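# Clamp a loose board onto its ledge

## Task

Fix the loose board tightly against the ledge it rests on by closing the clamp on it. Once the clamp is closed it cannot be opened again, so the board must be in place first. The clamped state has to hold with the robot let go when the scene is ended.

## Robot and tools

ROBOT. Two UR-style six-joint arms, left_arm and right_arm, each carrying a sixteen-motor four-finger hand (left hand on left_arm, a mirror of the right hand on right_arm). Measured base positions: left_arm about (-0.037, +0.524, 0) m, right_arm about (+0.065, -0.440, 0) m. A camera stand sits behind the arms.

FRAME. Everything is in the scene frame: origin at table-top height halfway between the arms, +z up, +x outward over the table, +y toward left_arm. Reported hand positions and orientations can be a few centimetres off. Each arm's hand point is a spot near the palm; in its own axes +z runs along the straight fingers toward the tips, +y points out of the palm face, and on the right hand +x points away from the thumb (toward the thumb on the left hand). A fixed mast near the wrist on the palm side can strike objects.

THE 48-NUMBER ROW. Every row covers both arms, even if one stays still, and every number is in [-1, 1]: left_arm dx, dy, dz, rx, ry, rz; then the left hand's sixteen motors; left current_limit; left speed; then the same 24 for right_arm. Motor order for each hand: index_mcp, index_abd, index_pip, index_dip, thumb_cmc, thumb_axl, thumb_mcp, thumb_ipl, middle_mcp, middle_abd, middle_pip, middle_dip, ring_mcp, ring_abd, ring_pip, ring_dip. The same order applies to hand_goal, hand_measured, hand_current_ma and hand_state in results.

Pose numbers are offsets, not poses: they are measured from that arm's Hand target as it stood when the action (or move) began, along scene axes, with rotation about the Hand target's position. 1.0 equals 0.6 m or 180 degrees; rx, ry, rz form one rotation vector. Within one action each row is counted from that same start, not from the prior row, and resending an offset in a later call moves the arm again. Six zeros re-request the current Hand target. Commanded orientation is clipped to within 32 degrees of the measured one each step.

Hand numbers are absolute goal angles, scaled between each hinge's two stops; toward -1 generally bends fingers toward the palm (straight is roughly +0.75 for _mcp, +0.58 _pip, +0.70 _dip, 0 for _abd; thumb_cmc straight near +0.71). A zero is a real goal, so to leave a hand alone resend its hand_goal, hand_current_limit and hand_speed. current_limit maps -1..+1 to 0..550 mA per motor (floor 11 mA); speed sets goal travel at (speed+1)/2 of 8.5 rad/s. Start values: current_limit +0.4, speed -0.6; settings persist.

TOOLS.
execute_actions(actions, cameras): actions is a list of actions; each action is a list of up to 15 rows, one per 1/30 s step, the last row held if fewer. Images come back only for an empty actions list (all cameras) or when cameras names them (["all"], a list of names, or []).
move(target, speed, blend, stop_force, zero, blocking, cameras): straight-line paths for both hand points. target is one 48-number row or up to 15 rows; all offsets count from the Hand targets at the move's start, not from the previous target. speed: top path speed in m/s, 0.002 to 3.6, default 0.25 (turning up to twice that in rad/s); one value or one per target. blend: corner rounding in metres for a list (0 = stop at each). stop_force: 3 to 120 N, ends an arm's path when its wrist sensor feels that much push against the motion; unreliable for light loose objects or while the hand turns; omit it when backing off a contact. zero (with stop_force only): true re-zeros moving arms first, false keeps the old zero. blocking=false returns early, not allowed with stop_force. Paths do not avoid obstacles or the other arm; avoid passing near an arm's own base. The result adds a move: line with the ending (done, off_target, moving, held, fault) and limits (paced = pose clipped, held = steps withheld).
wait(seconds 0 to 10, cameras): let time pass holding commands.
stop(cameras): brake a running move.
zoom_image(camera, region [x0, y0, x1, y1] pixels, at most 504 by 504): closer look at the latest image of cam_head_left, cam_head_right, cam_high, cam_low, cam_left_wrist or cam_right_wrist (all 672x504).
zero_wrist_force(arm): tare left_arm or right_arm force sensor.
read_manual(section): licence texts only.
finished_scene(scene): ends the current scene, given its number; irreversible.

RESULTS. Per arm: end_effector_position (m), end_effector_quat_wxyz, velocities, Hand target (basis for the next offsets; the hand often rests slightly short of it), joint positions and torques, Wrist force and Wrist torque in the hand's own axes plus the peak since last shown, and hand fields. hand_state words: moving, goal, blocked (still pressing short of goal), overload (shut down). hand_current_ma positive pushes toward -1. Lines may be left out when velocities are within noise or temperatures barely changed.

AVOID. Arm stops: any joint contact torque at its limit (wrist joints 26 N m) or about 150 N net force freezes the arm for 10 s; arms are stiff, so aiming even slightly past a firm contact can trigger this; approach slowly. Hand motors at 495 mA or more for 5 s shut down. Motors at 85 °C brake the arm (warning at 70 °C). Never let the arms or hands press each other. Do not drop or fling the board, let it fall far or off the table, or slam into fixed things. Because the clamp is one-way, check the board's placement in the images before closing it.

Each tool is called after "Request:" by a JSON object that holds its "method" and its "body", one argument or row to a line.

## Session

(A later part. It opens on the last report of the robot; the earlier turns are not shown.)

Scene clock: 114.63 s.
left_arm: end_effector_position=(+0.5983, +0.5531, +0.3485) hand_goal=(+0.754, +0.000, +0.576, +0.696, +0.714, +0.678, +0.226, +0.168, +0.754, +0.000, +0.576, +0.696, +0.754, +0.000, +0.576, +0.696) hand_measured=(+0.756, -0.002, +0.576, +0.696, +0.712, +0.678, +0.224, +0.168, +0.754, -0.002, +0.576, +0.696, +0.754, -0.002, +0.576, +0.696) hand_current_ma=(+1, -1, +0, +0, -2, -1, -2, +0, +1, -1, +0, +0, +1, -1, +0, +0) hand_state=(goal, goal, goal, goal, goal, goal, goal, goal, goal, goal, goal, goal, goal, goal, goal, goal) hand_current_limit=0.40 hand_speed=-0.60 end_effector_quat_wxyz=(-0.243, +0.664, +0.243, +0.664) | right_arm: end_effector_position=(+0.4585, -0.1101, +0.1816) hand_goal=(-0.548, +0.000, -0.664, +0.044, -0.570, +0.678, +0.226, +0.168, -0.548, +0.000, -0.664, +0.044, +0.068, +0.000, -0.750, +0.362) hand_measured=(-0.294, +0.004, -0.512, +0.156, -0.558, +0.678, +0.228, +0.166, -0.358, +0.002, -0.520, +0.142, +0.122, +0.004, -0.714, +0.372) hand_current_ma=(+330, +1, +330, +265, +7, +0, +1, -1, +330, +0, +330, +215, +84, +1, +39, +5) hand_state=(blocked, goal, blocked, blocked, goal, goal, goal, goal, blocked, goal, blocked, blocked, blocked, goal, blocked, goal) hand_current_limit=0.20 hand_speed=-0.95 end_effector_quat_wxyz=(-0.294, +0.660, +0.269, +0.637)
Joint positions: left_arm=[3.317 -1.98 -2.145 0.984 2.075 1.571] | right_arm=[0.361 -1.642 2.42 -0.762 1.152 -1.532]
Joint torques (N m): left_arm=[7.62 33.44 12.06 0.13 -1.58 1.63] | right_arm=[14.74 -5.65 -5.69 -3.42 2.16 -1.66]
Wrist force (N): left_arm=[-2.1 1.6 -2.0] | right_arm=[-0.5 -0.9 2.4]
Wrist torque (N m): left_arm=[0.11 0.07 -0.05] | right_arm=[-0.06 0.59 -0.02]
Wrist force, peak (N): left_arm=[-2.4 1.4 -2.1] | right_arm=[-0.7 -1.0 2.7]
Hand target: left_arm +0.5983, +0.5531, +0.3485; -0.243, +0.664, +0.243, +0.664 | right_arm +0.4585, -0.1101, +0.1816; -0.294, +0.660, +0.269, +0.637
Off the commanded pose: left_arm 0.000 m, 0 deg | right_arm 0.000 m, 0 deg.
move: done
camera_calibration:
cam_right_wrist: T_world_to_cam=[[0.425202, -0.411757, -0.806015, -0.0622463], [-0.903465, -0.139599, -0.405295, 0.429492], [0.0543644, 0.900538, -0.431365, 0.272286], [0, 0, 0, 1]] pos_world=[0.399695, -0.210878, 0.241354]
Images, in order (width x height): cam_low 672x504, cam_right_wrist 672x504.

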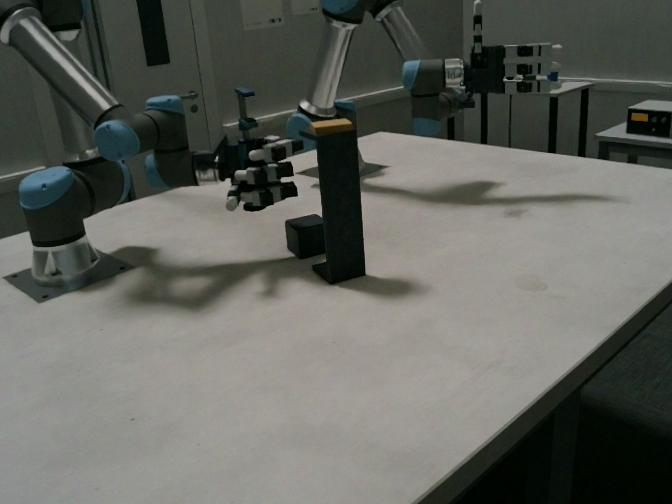

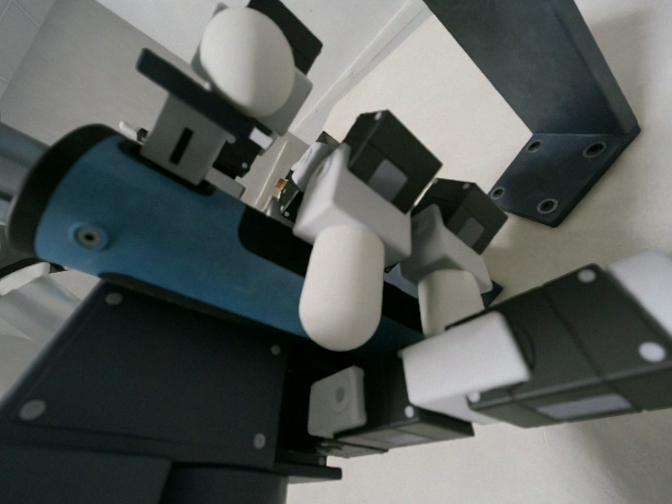

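Request:
{"method": "move", "body": {
  "target": [0,0,0,0,0,0,0.754,0,0.576,0.696,0.714,0.678,0.226,0.168,0.754,0,0.576,0.696,0.754,0,0.576,0.696,0.4,-0.6,0,0,0,0,0,0,-0.548,0,-0.664,0.043,-0.571,0.678,0.226,0.168,-0.548,0,-0.664,0.043,0.068,0,-0.751,0.362,0.7,-0.95],
  "speed": 0.08
}}

Request:
{"method": "move", "body": {
  "target": [0,0,0,0,0,0,0.754,0,0.576,0.696,0.714,0.678,0.226,0.168,0.754,0,0.576,0.696,0.754,0,0.576,0.696,0.4,-0.6,0,0,0,0,0,0,-0.548,0,-0.664,0.043,-0.571,0.678,0.226,0.168,-0.548,0,-0.664,0.043,-0.02,0,-0.81,0.33,0.7,-0.95],
  "speed": 0.08,
  "cameras": ["cam_right_wrist","cam_low"]
}}

Request:
{"method": "zoom_image", "body": {
  "camera": "cam_low",
  "region": [225, 80, 325, 180]
}}

Request:
{"method": "zoom_image", "body": {
  "camera": "cam_right_wrist",
  "region": [50, 0, 350, 250]
}}

Scene clock: 116.27 s.
left_arm: end_effector_position=(+0.5983, +0.5531, +0.3485) hand_goal=(+0.754, +0.000, +0.576, +0.696, +0.714, +0.678, +0.226, +0.168, +0.754, +0.000, +0.576, +0.696, +0.754, +0.000, +0.576, +0.696) hand_measured=(+0.756, -0.002, +0.576, +0.696, +0.712, +0.678, +0.224, +0.168, +0.754, -0.002, +0.576, +0.696, +0.754, -0.002, +0.576, +0.696) hand_current_ma=(+1, -1, +0, +0, -2, -1, -2, +0, +1, -1, +0, +0, +1, -1, +0, +0) hand_state=(goal, goal, goal, goal, goal, goal, goal, goal, goal, goal, goal, goal, goal, goal, goal, goal) hand_current_limit=0.40 hand_speed=-0.60 end_effector_quat_wxyz=(-0.243, +0.664, +0.243, +0.664) | right_arm: end_effector_position=(+0.4585, -0.1101, +0.1816) hand_goal=(-0.548, +0.000, -0.664, +0.044, -0.570, +0.678, +0.226, +0.168, -0.548, +0.000, -0.664, +0.044, +0.068, +0.000, -0.750, +0.362) hand_measured=(-0.294, +0.004, -0.512, +0.156, -0.558, +0.678, +0.228, +0.166, -0.362, +0.002, -0.520, +0.142, +0.118, +0.004, -0.714, +0.374) hand_current_ma=(+468, +1, +439, +265, +7, +0, +1, -1, +467, +0, +396, +215, +75, +1, +39, +7) hand_state=(blocked, goal, blocked, blocked, goal, goal, goal, goal, blocked, goal, blocked, blocked, blocked, goal, blocked, goal) hand_current_limit=0.70 hand_speed=-0.95 end_effector_quat_wxyz=(-0.294, +0.660, +0.269, +0.637)
Joint positions: left_arm=[3.317 -1.98 -2.145 0.984 2.075 1.571] | right_arm=[0.361 -1.642 2.42 -0.762 1.152 -1.532]
Joint torques (N m): left_arm=[7.72 34.25 12.02 0.1 -1.6 1.55] | right_arm=[14.17 -7.32 -5.35 -3.3 1.68 -1.57]
Wrist force (N): left_arm=[-2.1 1.5 -1.8] | right_arm=[-0.5 -0.8 2.7]
Wrist torque (N m): left_arm=[0.09 0.08 -0.05] | right_arm=[-0.06 0.59 -0.03]
Wrist force, peak (N): left_arm=[-2.2 1.5 -2.1] | right_arm=[-0.5 -0.8 2.8]
Hand target: left_arm +0.5983, +0.5531, +0.3485; -0.243, +0.664, +0.243, +0.664 | right_arm +0.4585, -0.1101, +0.1816; -0.294, +0.660, +0.269, +0.637
Off the commanded pose: left_arm 0.000 m, 0 deg | right_arm 0.000 m, 0 deg.
move: done

Scene clock: 117.00 s.
left_arm: end_effector_position=(+0.5983, +0.5531, +0.3485) hand_goal=(+0.754, +0.000, +0.576, +0.696, +0.714, +0.678, +0.226, +0.168, +0.754, +0.000, +0.576, +0.696, +0.754, +0.000, +0.576, +0.696) hand_measured=(+0.756, -0.002, +0.576, +0.696, +0.712, +0.678, +0.224, +0.168, +0.754, -0.002, +0.576, +0.696, +0.754, -0.002, +0.576, +0.696) hand_current_ma=(+1, -1, +0, +0, -2, -1, -2, +0, +1, -1, +0, +0, +1, -1, +0, +0) hand_state=(goal, goal, goal, goal, goal, goal, goal, goal, goal, goal, goal, goal, goal, goal, goal, goal) hand_current_limit=0.40 hand_speed=-0.60 end_effector_quat_wxyz=(-0.243, +0.664, +0.243, +0.664) | right_arm: end_effector_position=(+0.4585, -0.1101, +0.1816) hand_goal=(-0.548, +0.000, -0.664, +0.044, -0.570, +0.678, +0.226, +0.168, -0.548, +0.000, -0.664, +0.044, -0.020, +0.000, -0.810, +0.330) hand_measured=(-0.294, +0.004, -0.512, +0.156, -0.558, +0.678, +0.228, +0.166, -0.368, +0.004, -0.520, +0.142, +0.078, +0.004, -0.722, +0.366) hand_current_ma=(+467, +1, +439, +265, +7, +0, +1, -1, +467, +1, +396, +215, +232, +1, +174, +40) hand_state=(blocked, goal, blocked, blocked, goal, goal, goal, goal, blocked, goal, blocked, blocked, blocked, goal, blocked, blocked) hand_current_limit=0.70 hand_speed=-0.95 end_effector_quat_wxyz=(-0.294, +0.660, +0.269, +0.637)
Joint positions: left_arm=[3.317 -1.98 -2.145 0.984 2.075 1.571] | right_arm=[0.361 -1.642 2.42 -0.762 1.152 -1.532]
Joint torques (N m): left_arm=[7.65 34.28 11.68 0.15 -1.41 1.43] | right_arm=[14.69 -5.74 -5.72 -3.45 1.53 -1.66]
Wrist force (N): left_arm=[-2.1 1.5 -1.9] | right_arm=[-0.4 -0.9 2.6]
Wrist torque (N m): left_arm=[0.10 0.08 -0.05] | right_arm=[-0.07 0.59 -0.02]
Wrist force, peak (N): left_arm=[-2.3 1.5 -2.0] | right_arm=[-0.7 -0.9 2.8]
Hand target: left_arm +0.5983, +0.5531, +0.3485; -0.243, +0.664, +0.243, +0.664 | right_arm +0.4585, -0.1101, +0.1816; -0.294, +0.660, +0.269, +0.637
Off the commanded pose: left_arm 0.000 m, 0 deg | right_arm 0.000 m, 0 deg.
move: done
camera_calibration:
cam_right_wrist: T_world_to_cam=[[0.425202, -0.411757, -0.806015, -0.0622463], [-0.903465, -0.139599, -0.405295, 0.429492], [0.0543644, 0.900538, -0.431365, 0.272286], [0, 0, 0, 1]] pos_world=[0.399695, -0.210878, 0.241354]
Images, in order (width x height): cam_low 672x504, cam_right_wrist 672x504.

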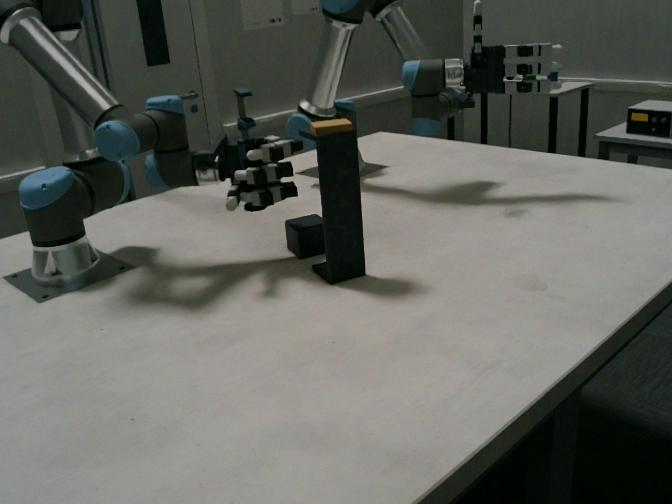

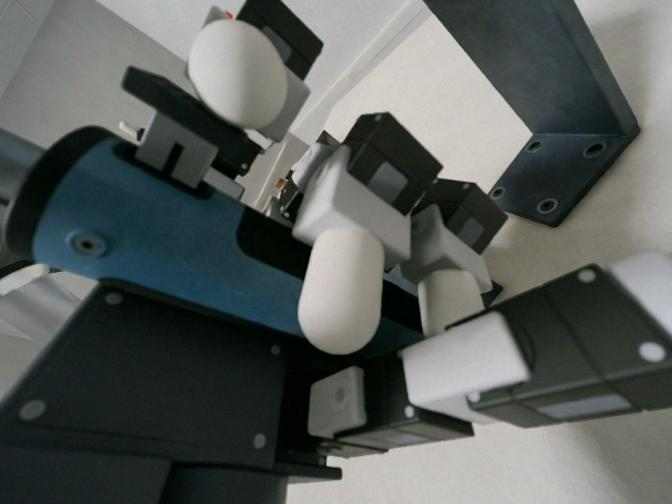

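Scaled by 5.040 from the camera's 672x504 image, which has a finer 960x720 frame.

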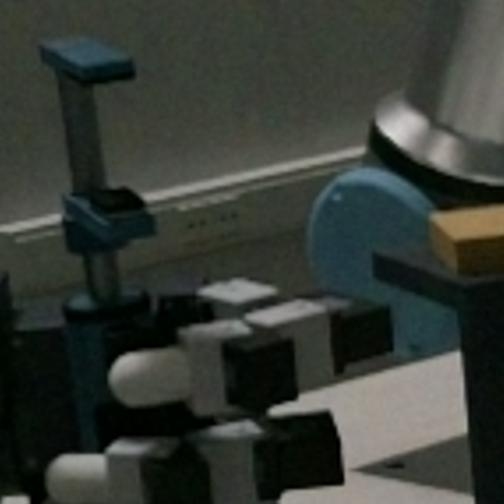

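Scaled by 1.680 from the camera's 672x504 image, which has a finer 960x720 frame.

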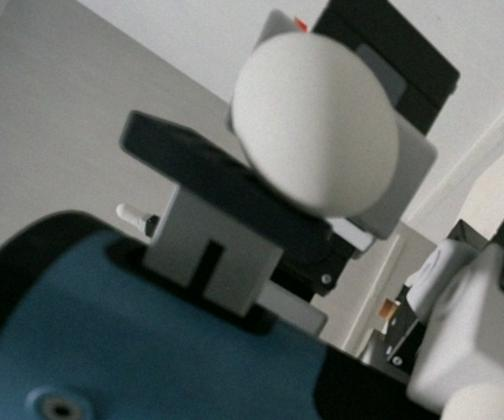

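Request:
{"method": "move", "body": {
  "target": [0,0,0,0,0,0,0.754,0,0.576,0.696,0.714,0.678,0.226,0.168,0.754,0,0.576,0.696,0.754,0,0.576,0.696,0.4,-0.6,0,0,0,0,0,0,-0.548,0,-0.664,0.043,-0.571,0.678,0.226,0.168,-0.548,0,-0.664,0.043,-0.1,0,-0.82,0.22,0.7,-0.95],
  "speed": 0.08,
  "cameras": ["cam_right_wrist","cam_low"]
}}

Request:
{"method": "zoom_image", "body": {
  "camera": "cam_low",
  "region": [225, 80, 325, 180]
}}

Request:
{"method": "zoom_image", "body": {
  "camera": "cam_right_wrist",
  "region": [50, 0, 350, 250]
}}

Scene clock: 118.43 s.
left_arm: end_effector_position=(+0.5983, +0.5531, +0.3485) hand_goal=(+0.754, +0.000, +0.576, +0.696, +0.714, +0.678, +0.226, +0.168, +0.754, +0.000, +0.576, +0.696, +0.754, +0.000, +0.576, +0.696) hand_measured=(+0.756, -0.002, +0.576, +0.696, +0.712, +0.678, +0.224, +0.168, +0.754, -0.002, +0.576, +0.696, +0.754, -0.002, +0.576, +0.696) hand_current_ma=(+1, -1, +0, +0, -2, -1, -2, +0, +1, -1, +0, +0, +1, -1, +0, +0) hand_state=(goal, goal, goal, goal, goal, goal, goal, goal, goal, goal, goal, goal, goal, goal, goal, goal) hand_current_limit=0.40 hand_speed=-0.60 end_effector_quat_wxyz=(-0.243, +0.664, +0.243, +0.664) | right_arm: end_effector_position=(+0.4585, -0.1101, +0.1816) hand_goal=(-0.548, +0.000, -0.664, +0.044, -0.570, +0.678, +0.226, +0.168, -0.548, +0.000, -0.664, +0.044, -0.100, +0.000, -0.820, +0.220) hand_measured=(-0.294, +0.004, -0.512, +0.156, -0.558, +0.678, +0.228, +0.166, -0.368, +0.004, -0.520, +0.142, +0.054, +0.004, -0.720, +0.320) hand_current_ma=(+468, +1, +439, +265, +7, +0, +1, -1, +468, +1, +396, +215, +468, +1, +214, +224) hand_state=(blocked, goal, blocked, blocked, goal, goal, goal, goal, blocked, goal, blocked, blocked, blocked, goal, blocked, blocked) hand_current_limit=0.70 hand_speed=-0.95 end_effector_quat_wxyz=(-0.294, +0.660, +0.269, +0.637)
Joint positions: left_arm=[3.317 -1.98 -2.145 0.984 2.075 1.571] | right_arm=[0.361 -1.642 2.42 -0.762 1.152 -1.532]
Joint torques (N m): left_arm=[7.62 34.86 11.31 0.11 -1.59 1.56] | right_arm=[14.02 -6.53 -5.85 -3.17 1.39 -1.55]
Wrist force (N): left_arm=[-1.9 1.5 -1.8] | right_arm=[-0.4 -0.8 2.6]
Wrist torque (N m): left_arm=[0.09 0.07 -0.05] | right_arm=[-0.06 0.61 -0.02]
Wrist force, peak (N): left_arm=[-2.3 1.5 -2.1] | right_arm=[-0.5 -0.9 2.8]
Hand target: left_arm +0.5983, +0.5531, +0.3485; -0.243, +0.664, +0.243, +0.664 | right_arm +0.4585, -0.1101, +0.1816; -0.294, +0.660, +0.269, +0.637
Off the commanded pose: left_arm 0.000 m, 0 deg | right_arm 0.000 m, 0 deg.
move: done
camera_calibration:
cam_right_wrist: T_world_to_cam=[[0.425202, -0.411757, -0.806015, -0.0622463], [-0.903465, -0.139599, -0.405295, 0.429492], [0.0543644, 0.900538, -0.431365, 0.272286], [0, 0, 0, 1]] pos_world=[0.399695, -0.210878, 0.241354]
Images, in order (width x height): cam_low 672x504, cam_right_wrist 672x504.

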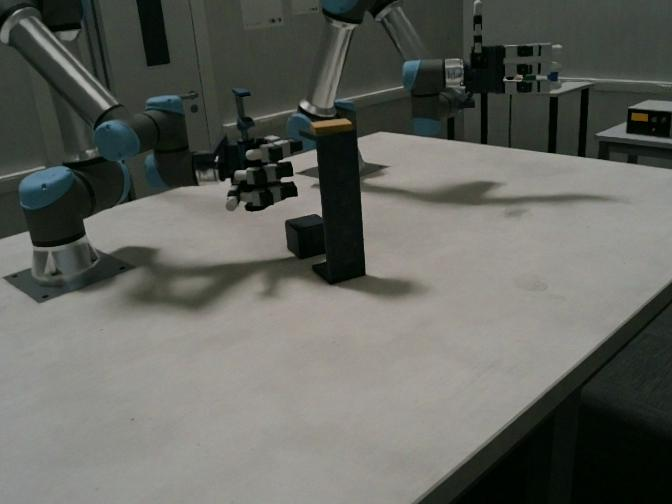

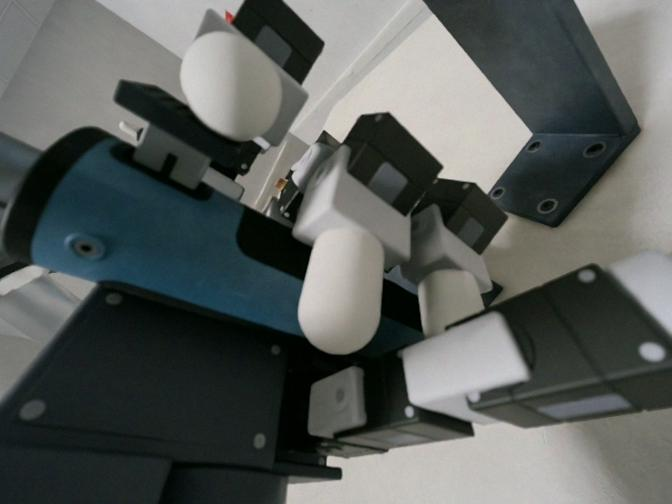

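Scaled by 5.040 from the camera's 672x504 image, which has a finer 960x720 frame.

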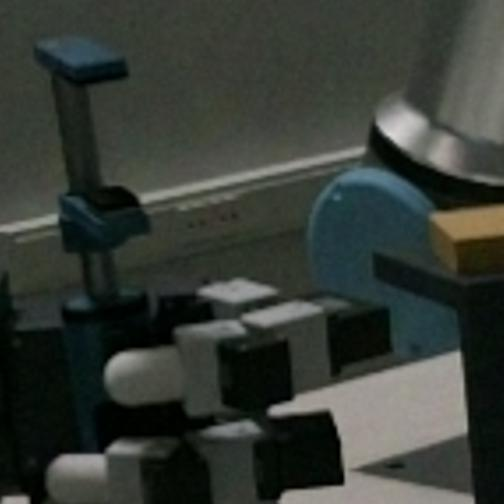

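Scaled by 1.680 from the camera's 672x504 image, which has a finer 960x720 frame.

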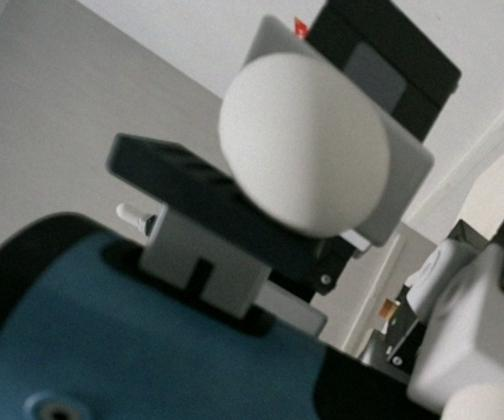

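Request:
{"method": "move", "body": {
  "target": [0,0,0,0,0,0,0.754,0,0.576,0.696,0.714,0.678,0.226,0.168,0.754,0,0.576,0.696,0.754,0,0.576,0.696,0.4,-0.6,0,0,0,0,0,0,-0.548,0,-0.664,0.043,-0.571,0.678,0.226,0.168,-0.548,0,-0.664,0.043,-0.1,0,-0.98,0.15,0.78,-0.9],
  "speed": 0.08,
  "cameras": ["cam_right_wrist","cam_low","cam_high"]
}}

Request:
{"method": "zoom_image", "body": {
  "camera": "cam_low",
  "region": [225, 80, 325, 180]
}}

Request:
{"method": "zoom_image", "body": {
  "camera": "cam_right_wrist",
  "region": [50, 0, 350, 250]
}}

Request:
{"method": "zoom_image", "body": {
  "camera": "cam_high",
  "region": [200, 180, 300, 280]
}}

Scene clock: 125.97 s.
left_arm: end_effector_position=(+0.5983, +0.5531, +0.3485) hand_goal=(+0.754, +0.000, +0.576, +0.696, +0.714, +0.678, +0.226, +0.168, +0.754, +0.000, +0.576, +0.696, +0.754, +0.000, +0.576, +0.696) hand_measured=(+0.756, -0.002, +0.576, +0.696, +0.712, +0.678, +0.224, +0.168, +0.754, -0.002, +0.576, +0.696, +0.754, -0.002, +0.576, +0.696) hand_current_ma=(+1, -1, +0, +0, -2, -1, -2, +0, +1, -1, +0, +0, +1, -1, +0, +0) hand_state=(goal, goal, goal, goal, goal, goal, goal, goal, goal, goal, goal, goal, goal, goal, goal, goal) hand_current_limit=0.40 hand_speed=-0.60 end_effector_quat_wxyz=(-0.243, +0.664, +0.243, +0.664) | right_arm: end_effector_position=(+0.4585, -0.1101, +0.1816) hand_goal=(-0.548, +0.000, -0.664, +0.044, -0.570, +0.678, +0.226, +0.168, -0.548, +0.000, -0.664, +0.044, -0.100, +0.000, -0.980, +0.150) hand_measured=(-0.294, +0.004, -0.512, +0.156, -0.558, +0.678, +0.228, +0.166, -0.368, +0.004, -0.520, +0.142, +0.054, +0.006, -0.720, +0.306) hand_current_ma=(+490, +1, +439, +265, +7, +0, +1, -1, +490, +1, +396, +215, +490, +1, +490, +457) hand_state=(blocked, goal, blocked, blocked, goal, goal, goal, goal, blocked, goal, blocked, blocked, blocked, goal, blocked, blocked) hand_current_limit=0.78 hand_speed=-0.90 end_effector_quat_wxyz=(-0.294, +0.660, +0.269, +0.637)
Joint positions: left_arm=[3.317 -1.98 -2.145 0.984 2.075 1.571] | right_arm=[0.361 -1.642 2.42 -0.762 1.152 -1.532]
Joint torques (N m): left_arm=[7.58 34.81 10.42 0.2 -1.55 1.39] | right_arm=[14.27 -5.79 -6.8 -3.3 1.24 -1.59]
Wrist force (N): left_arm=[-1.9 1.3 -2.0] | right_arm=[-0.6 -0.8 2.5]
Wrist torque (N m): left_arm=[0.08 0.07 -0.04] | right_arm=[-0.05 0.62 -0.03]
Wrist force, peak (N): left_arm=[-2.3 1.5 -2.0] | right_arm=[-0.4 -0.8 2.8]
Hand target: left_arm +0.5983, +0.5531, +0.3485; -0.243, +0.664, +0.243, +0.664 | right_arm +0.4585, -0.1101, +0.1816; -0.294, +0.660, +0.269, +0.637
Off the commanded pose: left_arm 0.000 m, 0 deg | right_arm 0.000 m, 0 deg.
move: done
camera_calibration:
cam_right_wrist: T_world_to_cam=[[0.425202, -0.411757, -0.806015, -0.0622463], [-0.903465, -0.139599, -0.405295, 0.429492], [0.0543644, 0.900538, -0.431365, 0.272286], [0, 0, 0, 1]] pos_world=[0.399695, -0.210878, 0.241354]
Images, in order (width x height): cam_high 672x504, cam_low 672x504, cam_right_wrist 672x504.

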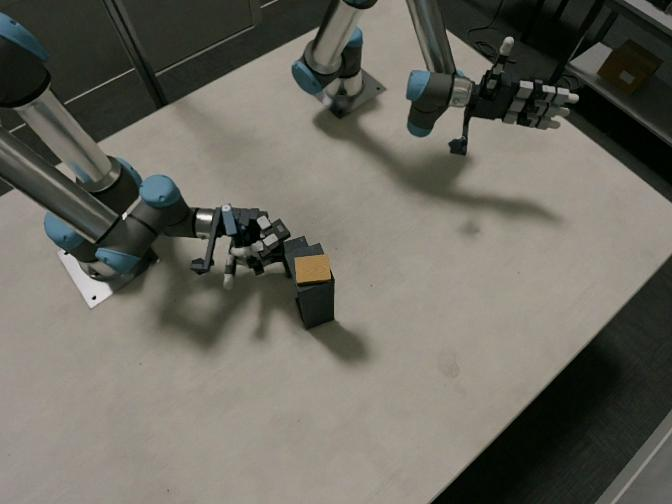

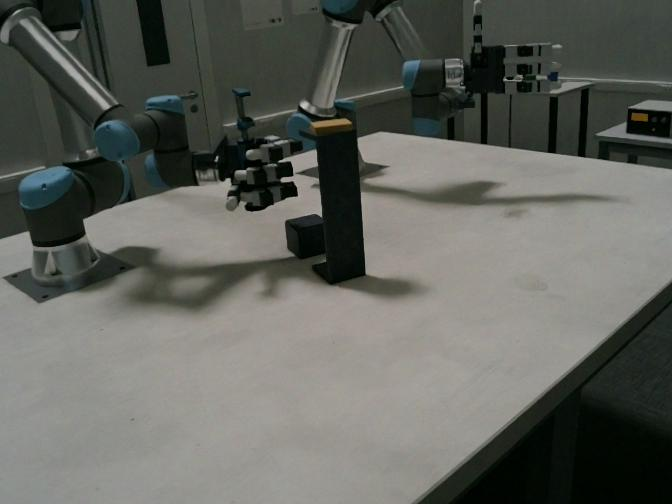

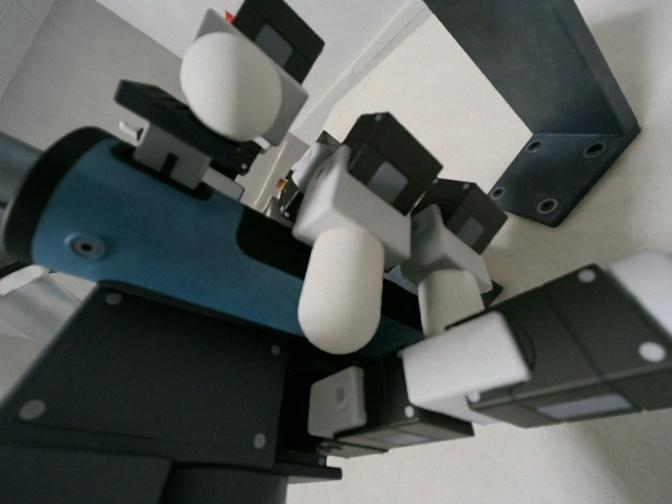

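Scaled by 5.040 from the camera's 672x504 image, which has a finer 960x720 frame.

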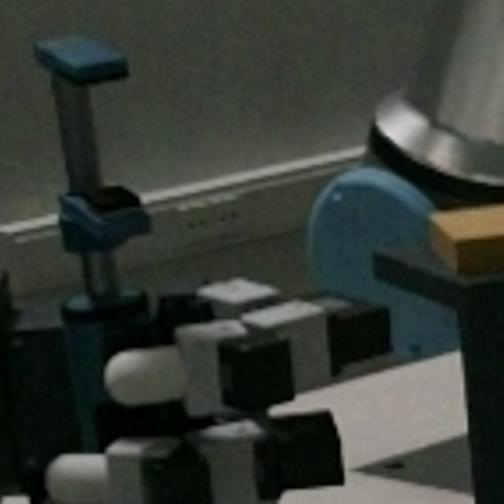

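Scaled by 1.680 from the camera's 672x504 image, which has a finer 960x720 frame.

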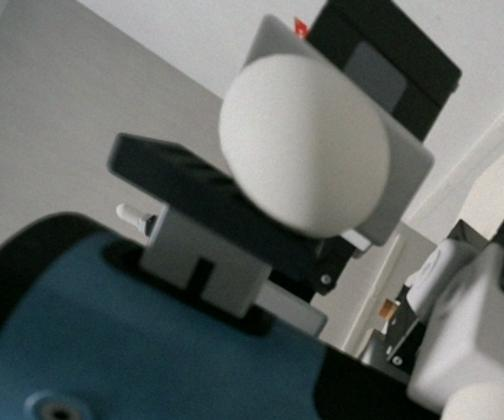

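Scaled by 5.040 from the camera's 672x504 image, which has a finer 960x720 frame.

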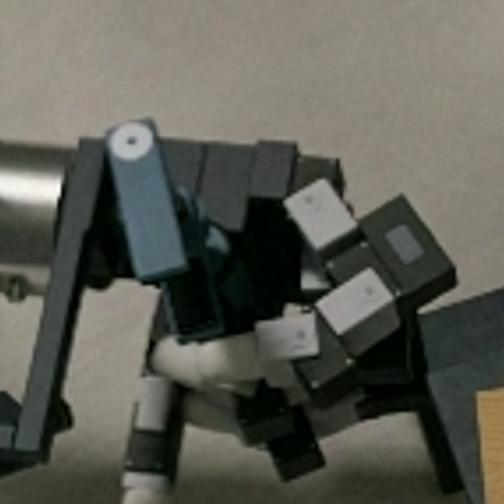

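Request:
{"method": "zoom_image", "body": {
  "camera": "cam_low",
  "region": [225, 80, 275, 130]
}}

Scaled by 10.080 from the camera's 672x504 image, which has a finer 960x720 frame.

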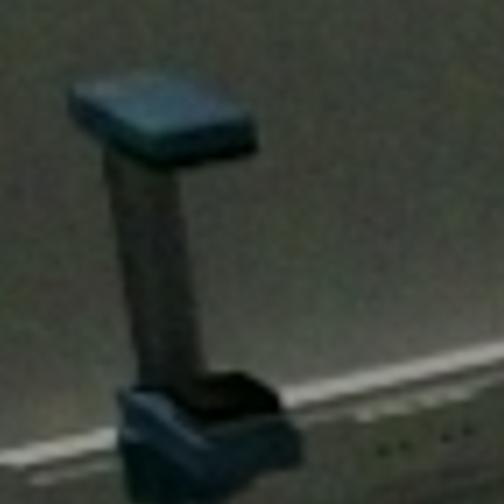

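Request:
{"method": "move", "body": {
  "target": [0,0,0,0,0,0,0.754,0,0.576,0.696,0.714,0.678,0.226,0.168,0.754,0,0.576,0.696,0.754,0,0.576,0.696,0.4,-0.6,0,0,0,0,0,0,-0.548,0,-0.664,0.043,-0.571,0.678,0.226,0.168,-0.548,0,-0.664,0.043,0.16,0,-0.704,0.362,0.7,-0.9],
  "speed": 0.08,
  "cameras": ["cam_right_wrist","cam_low","cam_high","cam_head_right"]
}}

Request:
{"method": "zoom_image", "body": {
  "camera": "cam_low",
  "region": [225, 80, 275, 130]
}}

Request:
{"method": "zoom_image", "body": {
  "camera": "cam_right_wrist",
  "region": [50, 0, 350, 250]
}}

Request:
{"method": "zoom_image", "body": {
  "camera": "cam_head_right",
  "region": [280, 160, 380, 260]
}}

Scene clock: 128.40 s.
left_arm: end_effector_position=(+0.5983, +0.5531, +0.3485) hand_goal=(+0.754, +0.000, +0.576, +0.696, +0.714, +0.678, +0.226, +0.168, +0.754, +0.000, +0.576, +0.696, +0.754, +0.000, +0.576, +0.696) hand_measured=(+0.756, -0.002, +0.576, +0.696, +0.712, +0.678, +0.224, +0.168, +0.754, -0.002, +0.576, +0.696, +0.754, -0.002, +0.576, +0.696) hand_current_ma=(+1, -1, +0, +0, -2, -1, -2, +0, +1, -1, +0, +0, +1, -1, +0, +0) hand_state=(goal, goal, goal, goal, goal, goal, goal, goal, goal, goal, goal, goal, goal, goal, goal, goal) hand_current_limit=0.40 hand_speed=-0.60 end_effector_quat_wxyz=(-0.243, +0.664, +0.243, +0.664) | right_arm: end_effector_position=(+0.4585, -0.1101, +0.1816) hand_goal=(-0.548, +0.000, -0.664, +0.044, -0.570, +0.678, +0.226, +0.168, -0.548, +0.000, -0.664, +0.044, +0.160, +0.000, -0.704, +0.362) hand_measured=(-0.294, +0.004, -0.512, +0.156, -0.558, +0.678, +0.228, +0.166, -0.368, +0.004, -0.520, +0.142, +0.156, +0.006, -0.700, +0.362) hand_current_ma=(+467, +1, +439, +265, +7, +0, +1, -1, +468, +1, +396, +215, -1, +1, +1, +0) hand_state=(blocked, goal, blocked, blocked, goal, goal, goal, goal, blocked, goal, blocked, blocked, goal, goal, goal, goal) hand_current_limit=0.70 hand_speed=-0.90 end_effector_quat_wxyz=(-0.294, +0.660, +0.269, +0.637)
Joint positions: left_arm=[3.317 -1.98 -2.145 0.984 2.075 1.571] | right_arm=[0.361 -1.642 2.42 -0.762 1.152 -1.532]
Joint torques (N m): left_arm=[7.48 35.69 10.11 0.15 -1.57 1.45] | right_arm=[14.15 -7.83 -7.47 -3.24 1.11 -1.15]
Wrist force (N): left_arm=[-2.2 1.3 -1.9] | right_arm=[-0.5 -1.0 2.6]
Wrist torque (N m): left_arm=[0.08 0.09 -0.06] | right_arm=[-0.08 0.60 -0.03]
Wrist force, peak (N): left_arm=[-2.3 1.7 -2.0] | right_arm=[-0.7 -1.0 2.8]
Hand target: left_arm +0.5983, +0.5531, +0.3485; -0.243, +0.664, +0.243, +0.664 | right_arm +0.4585, -0.1101, +0.1816; -0.294, +0.660, +0.269, +0.637
Off the commanded pose: left_arm 0.000 m, 0 deg | right_arm 0.000 m, 0 deg.
move: done
camera_calibration:
cam_right_wrist: T_world_to_cam=[[0.425202, -0.411757, -0.806015, -0.0622463], [-0.903465, -0.139599, -0.405295, 0.429492], [0.0543644, 0.900538, -0.431365, 0.272286], [0, 0, 0, 1]] pos_world=[0.399695, -0.210878, 0.241354]
Images, in order (width x height): cam_head_right 672x504, cam_high 672x504, cam_low 672x504, cam_right_wrist 672x504.

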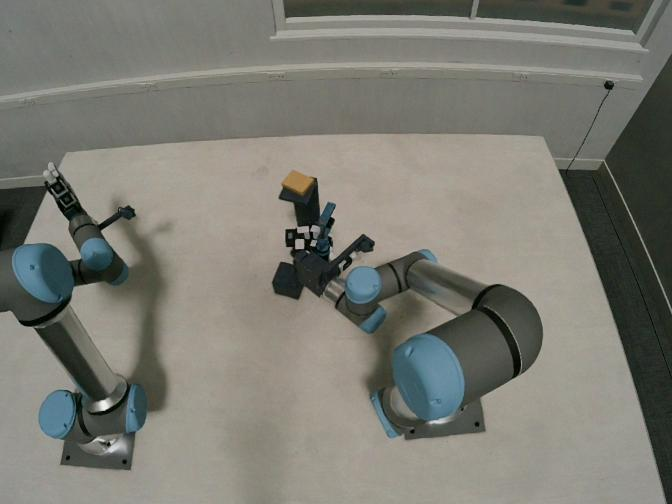

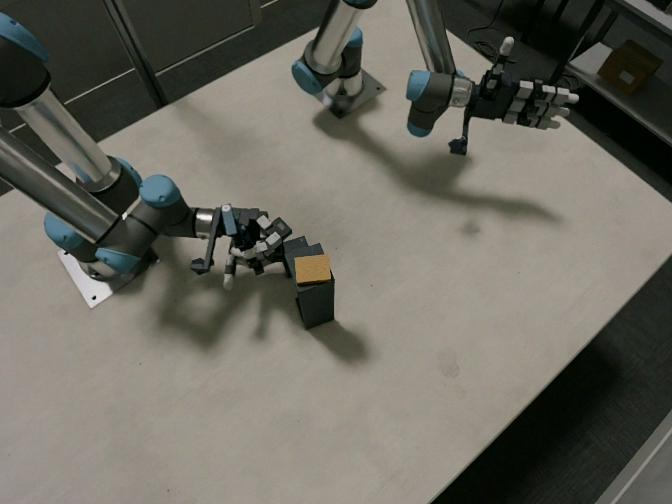

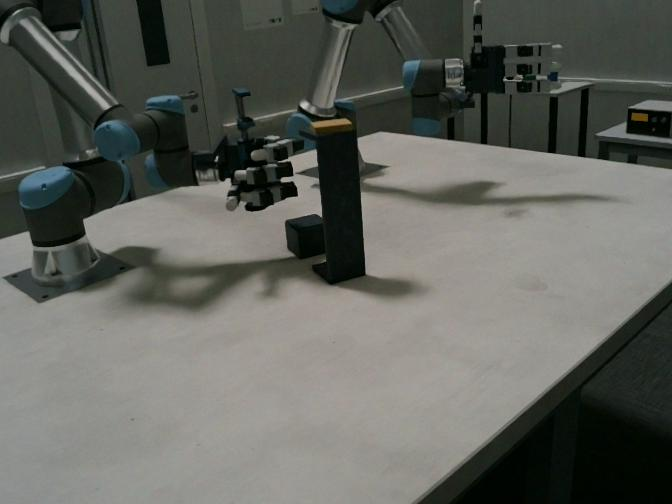

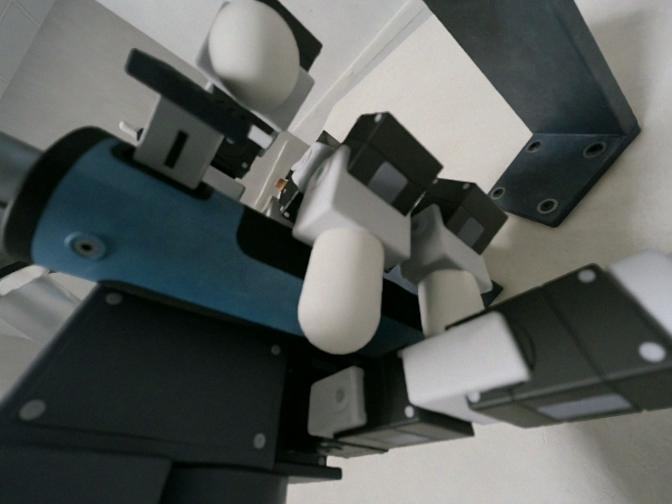

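Scaled by 10.080 from the camera's 672x504 image, which has a finer 960x720 frame.

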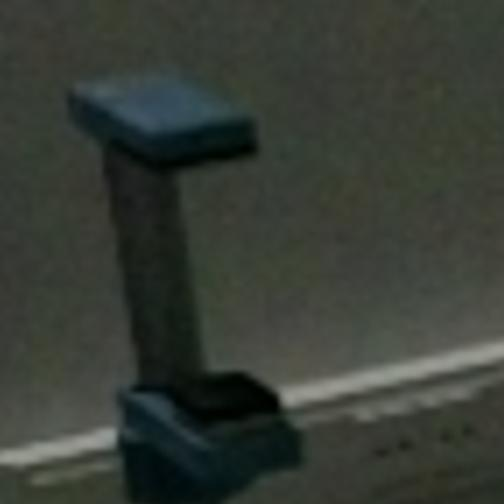

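Scaled by 1.680 from the camera's 672x504 image, which has a finer 960x720 frame.

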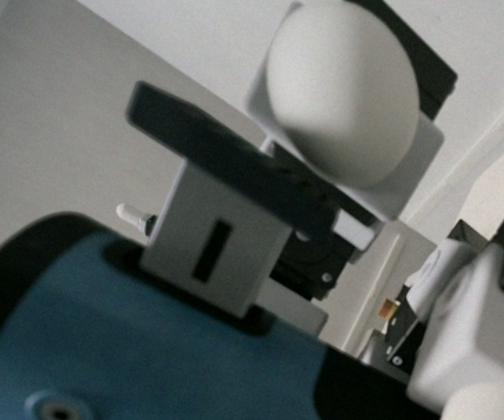

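Scaled by 5.040 from the camera's 672x504 image, which has a finer 960x720 frame.

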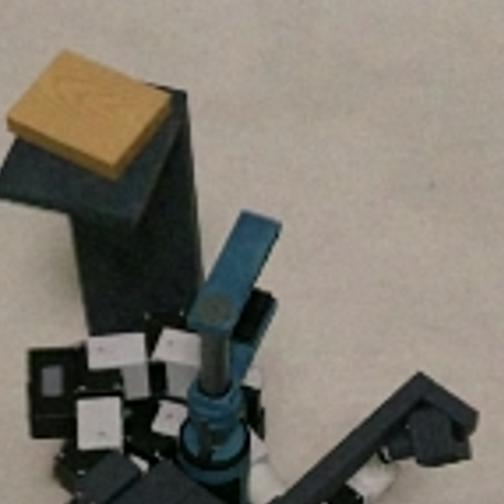

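Request:
{"method": "wait", "body": {
  "seconds": 0,
  "cameras": ["cam_head_left","cam_head_right","cam_high","cam_low"]
}}

Request:
{"method": "zoom_image", "body": {
  "camera": "cam_head_left",
  "region": [270, 150, 370, 250]
}}

Request:
{"method": "zoom_image", "body": {
  "camera": "cam_high",
  "region": [210, 190, 350, 330]
}}

Scene clock: 131.30 s.
left_arm: end_effector_position=(+0.5983, +0.5531, +0.3485) hand_goal=(+0.754, +0.000, +0.576, +0.696, +0.714, +0.678, +0.226, +0.168, +0.754, +0.000, +0.576, +0.696, +0.754, +0.000, +0.576, +0.696) hand_measured=(+0.756, -0.002, +0.576, +0.696, +0.712, +0.678, +0.224, +0.168, +0.754, -0.002, +0.576, +0.696, +0.754, -0.002, +0.576, +0.696) hand_current_ma=(+1, -1, +0, +0, -2, -1, -2, +0, +1, -1, +0, +0, +1, -1, +0, +0) hand_state=(goal, goal, goal, goal, goal, goal, goal, goal, goal, goal, goal, goal, goal, goal, goal, goal) hand_current_limit=0.40 hand_speed=-0.60 end_effector_quat_wxyz=(-0.243, +0.664, +0.243, +0.664) | right_arm: end_effector_position=(+0.4585, -0.1101, +0.1816) hand_goal=(-0.548, +0.000, -0.664, +0.044, -0.570, +0.678, +0.226, +0.168, -0.548, +0.000, -0.664, +0.044, +0.160, +0.000, -0.704, +0.362) hand_measured=(-0.294, +0.004, -0.512, +0.156, -0.558, +0.678, +0.228, +0.166, -0.368, +0.004, -0.520, +0.142, +0.156, +0.006, -0.700, +0.362) hand_current_ma=(+468, +1, +439, +265, +7, +0, +1, -1, +467, +1, +396, +215, -1, +1, +1, +0) hand_state=(blocked, goal, blocked, blocked, goal, goal, goal, goal, blocked, goal, blocked, blocked, goal, goal, goal, goal) hand_current_limit=0.70 hand_speed=-0.90 end_effector_quat_wxyz=(-0.294, +0.660, +0.269, +0.637)
Joint positions: left_arm=[3.317 -1.98 -2.145 0.984 2.075 1.571] | right_arm=[0.361 -1.642 2.42 -0.762 1.152 -1.532]
Joint torques (N m): left_arm=[7.7 36.08 9.38 0.26 -1.58 1.42] | right_arm=[12.59 -7.9 -8.97 -3.12 0.89 -1.39]
Wrist force (N): left_arm=[-1.9 1.3 -1.9] | right_arm=[-0.4 -0.8 2.6]
Wrist torque (N m): left_arm=[0.08 0.08 -0.05] | right_arm=[-0.06 0.60 -0.03]
Wrist force, peak (N): left_arm=[-2.5 1.4 -2.1] | right_arm=[-0.4 -1.0 2.8]
Hand target: left_arm +0.5983, +0.5531, +0.3485; -0.243, +0.664, +0.243, +0.664 | right_arm +0.4585, -0.1101, +0.1816; -0.294, +0.660, +0.269, +0.637
Off the commanded pose: left_arm 0.000 m, 0 deg | right_arm 0.000 m, 0 deg.
Images, in order (width x height): cam_head_left 672x504, cam_head_right 672x504, cam_high 672x504, cam_low 672x504.

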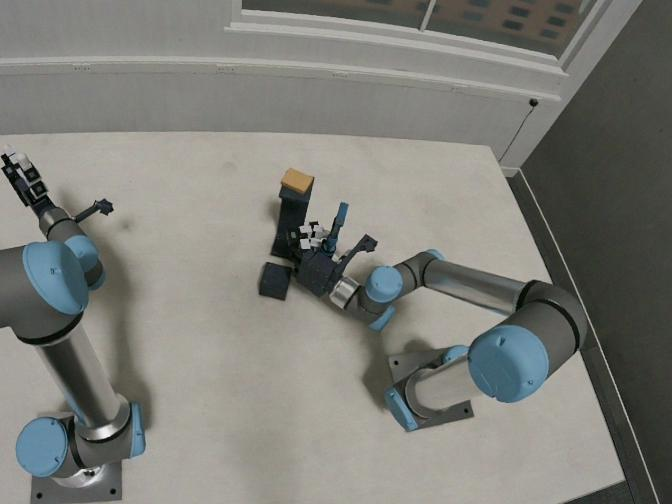

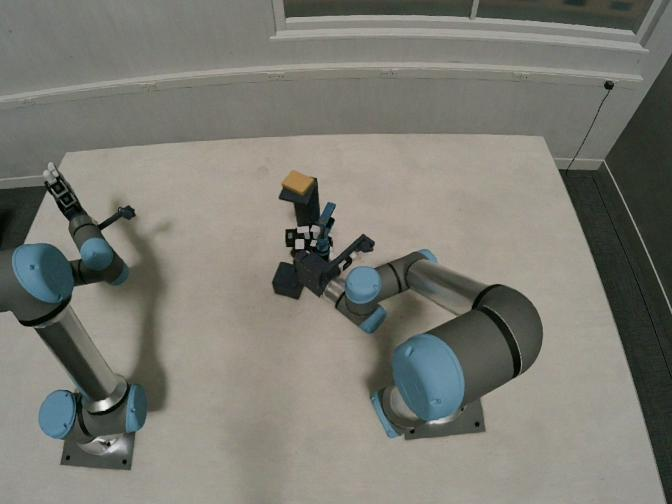

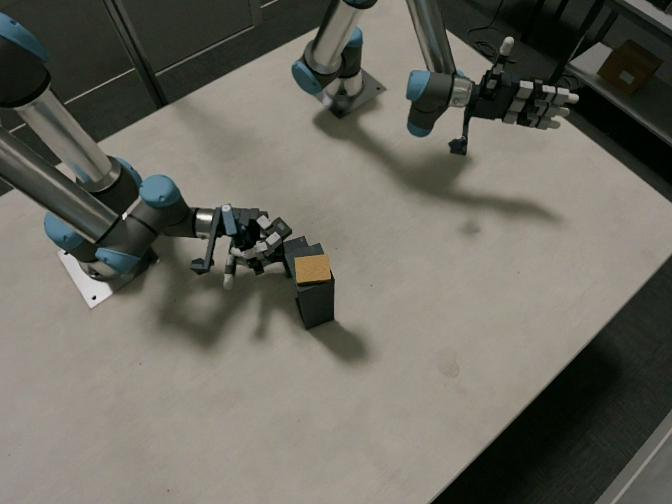

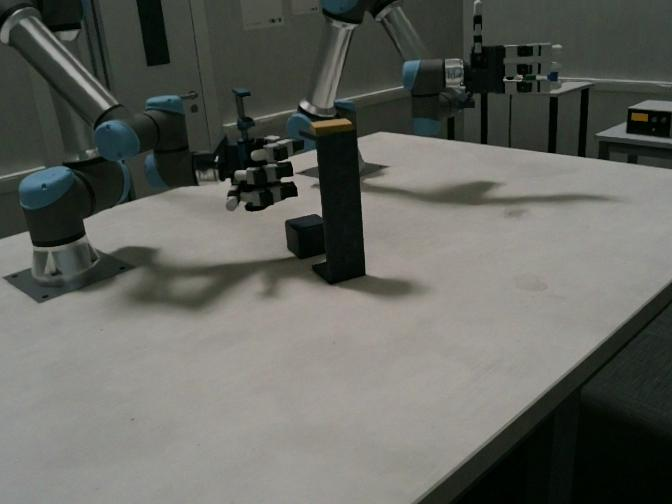

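Scaled by 5.040 from the camera's 672x504 image, which has a finer 960x720 frame.

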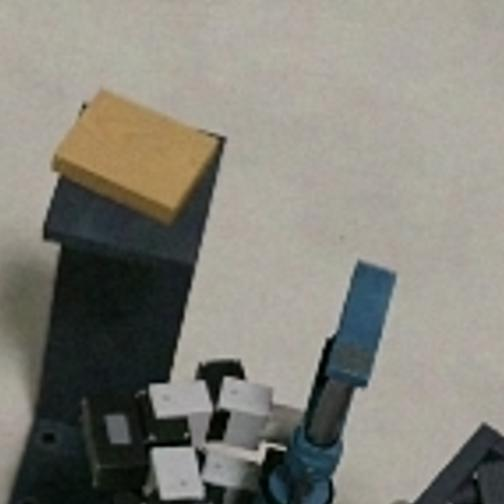

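Scaled by 3.600 from the camera's 672x504 image, which has a finer 960x720 frame.

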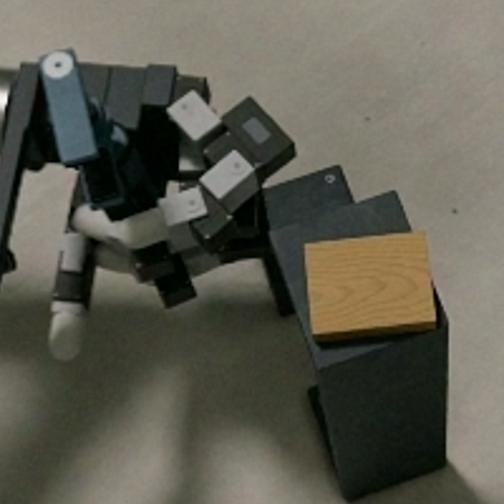

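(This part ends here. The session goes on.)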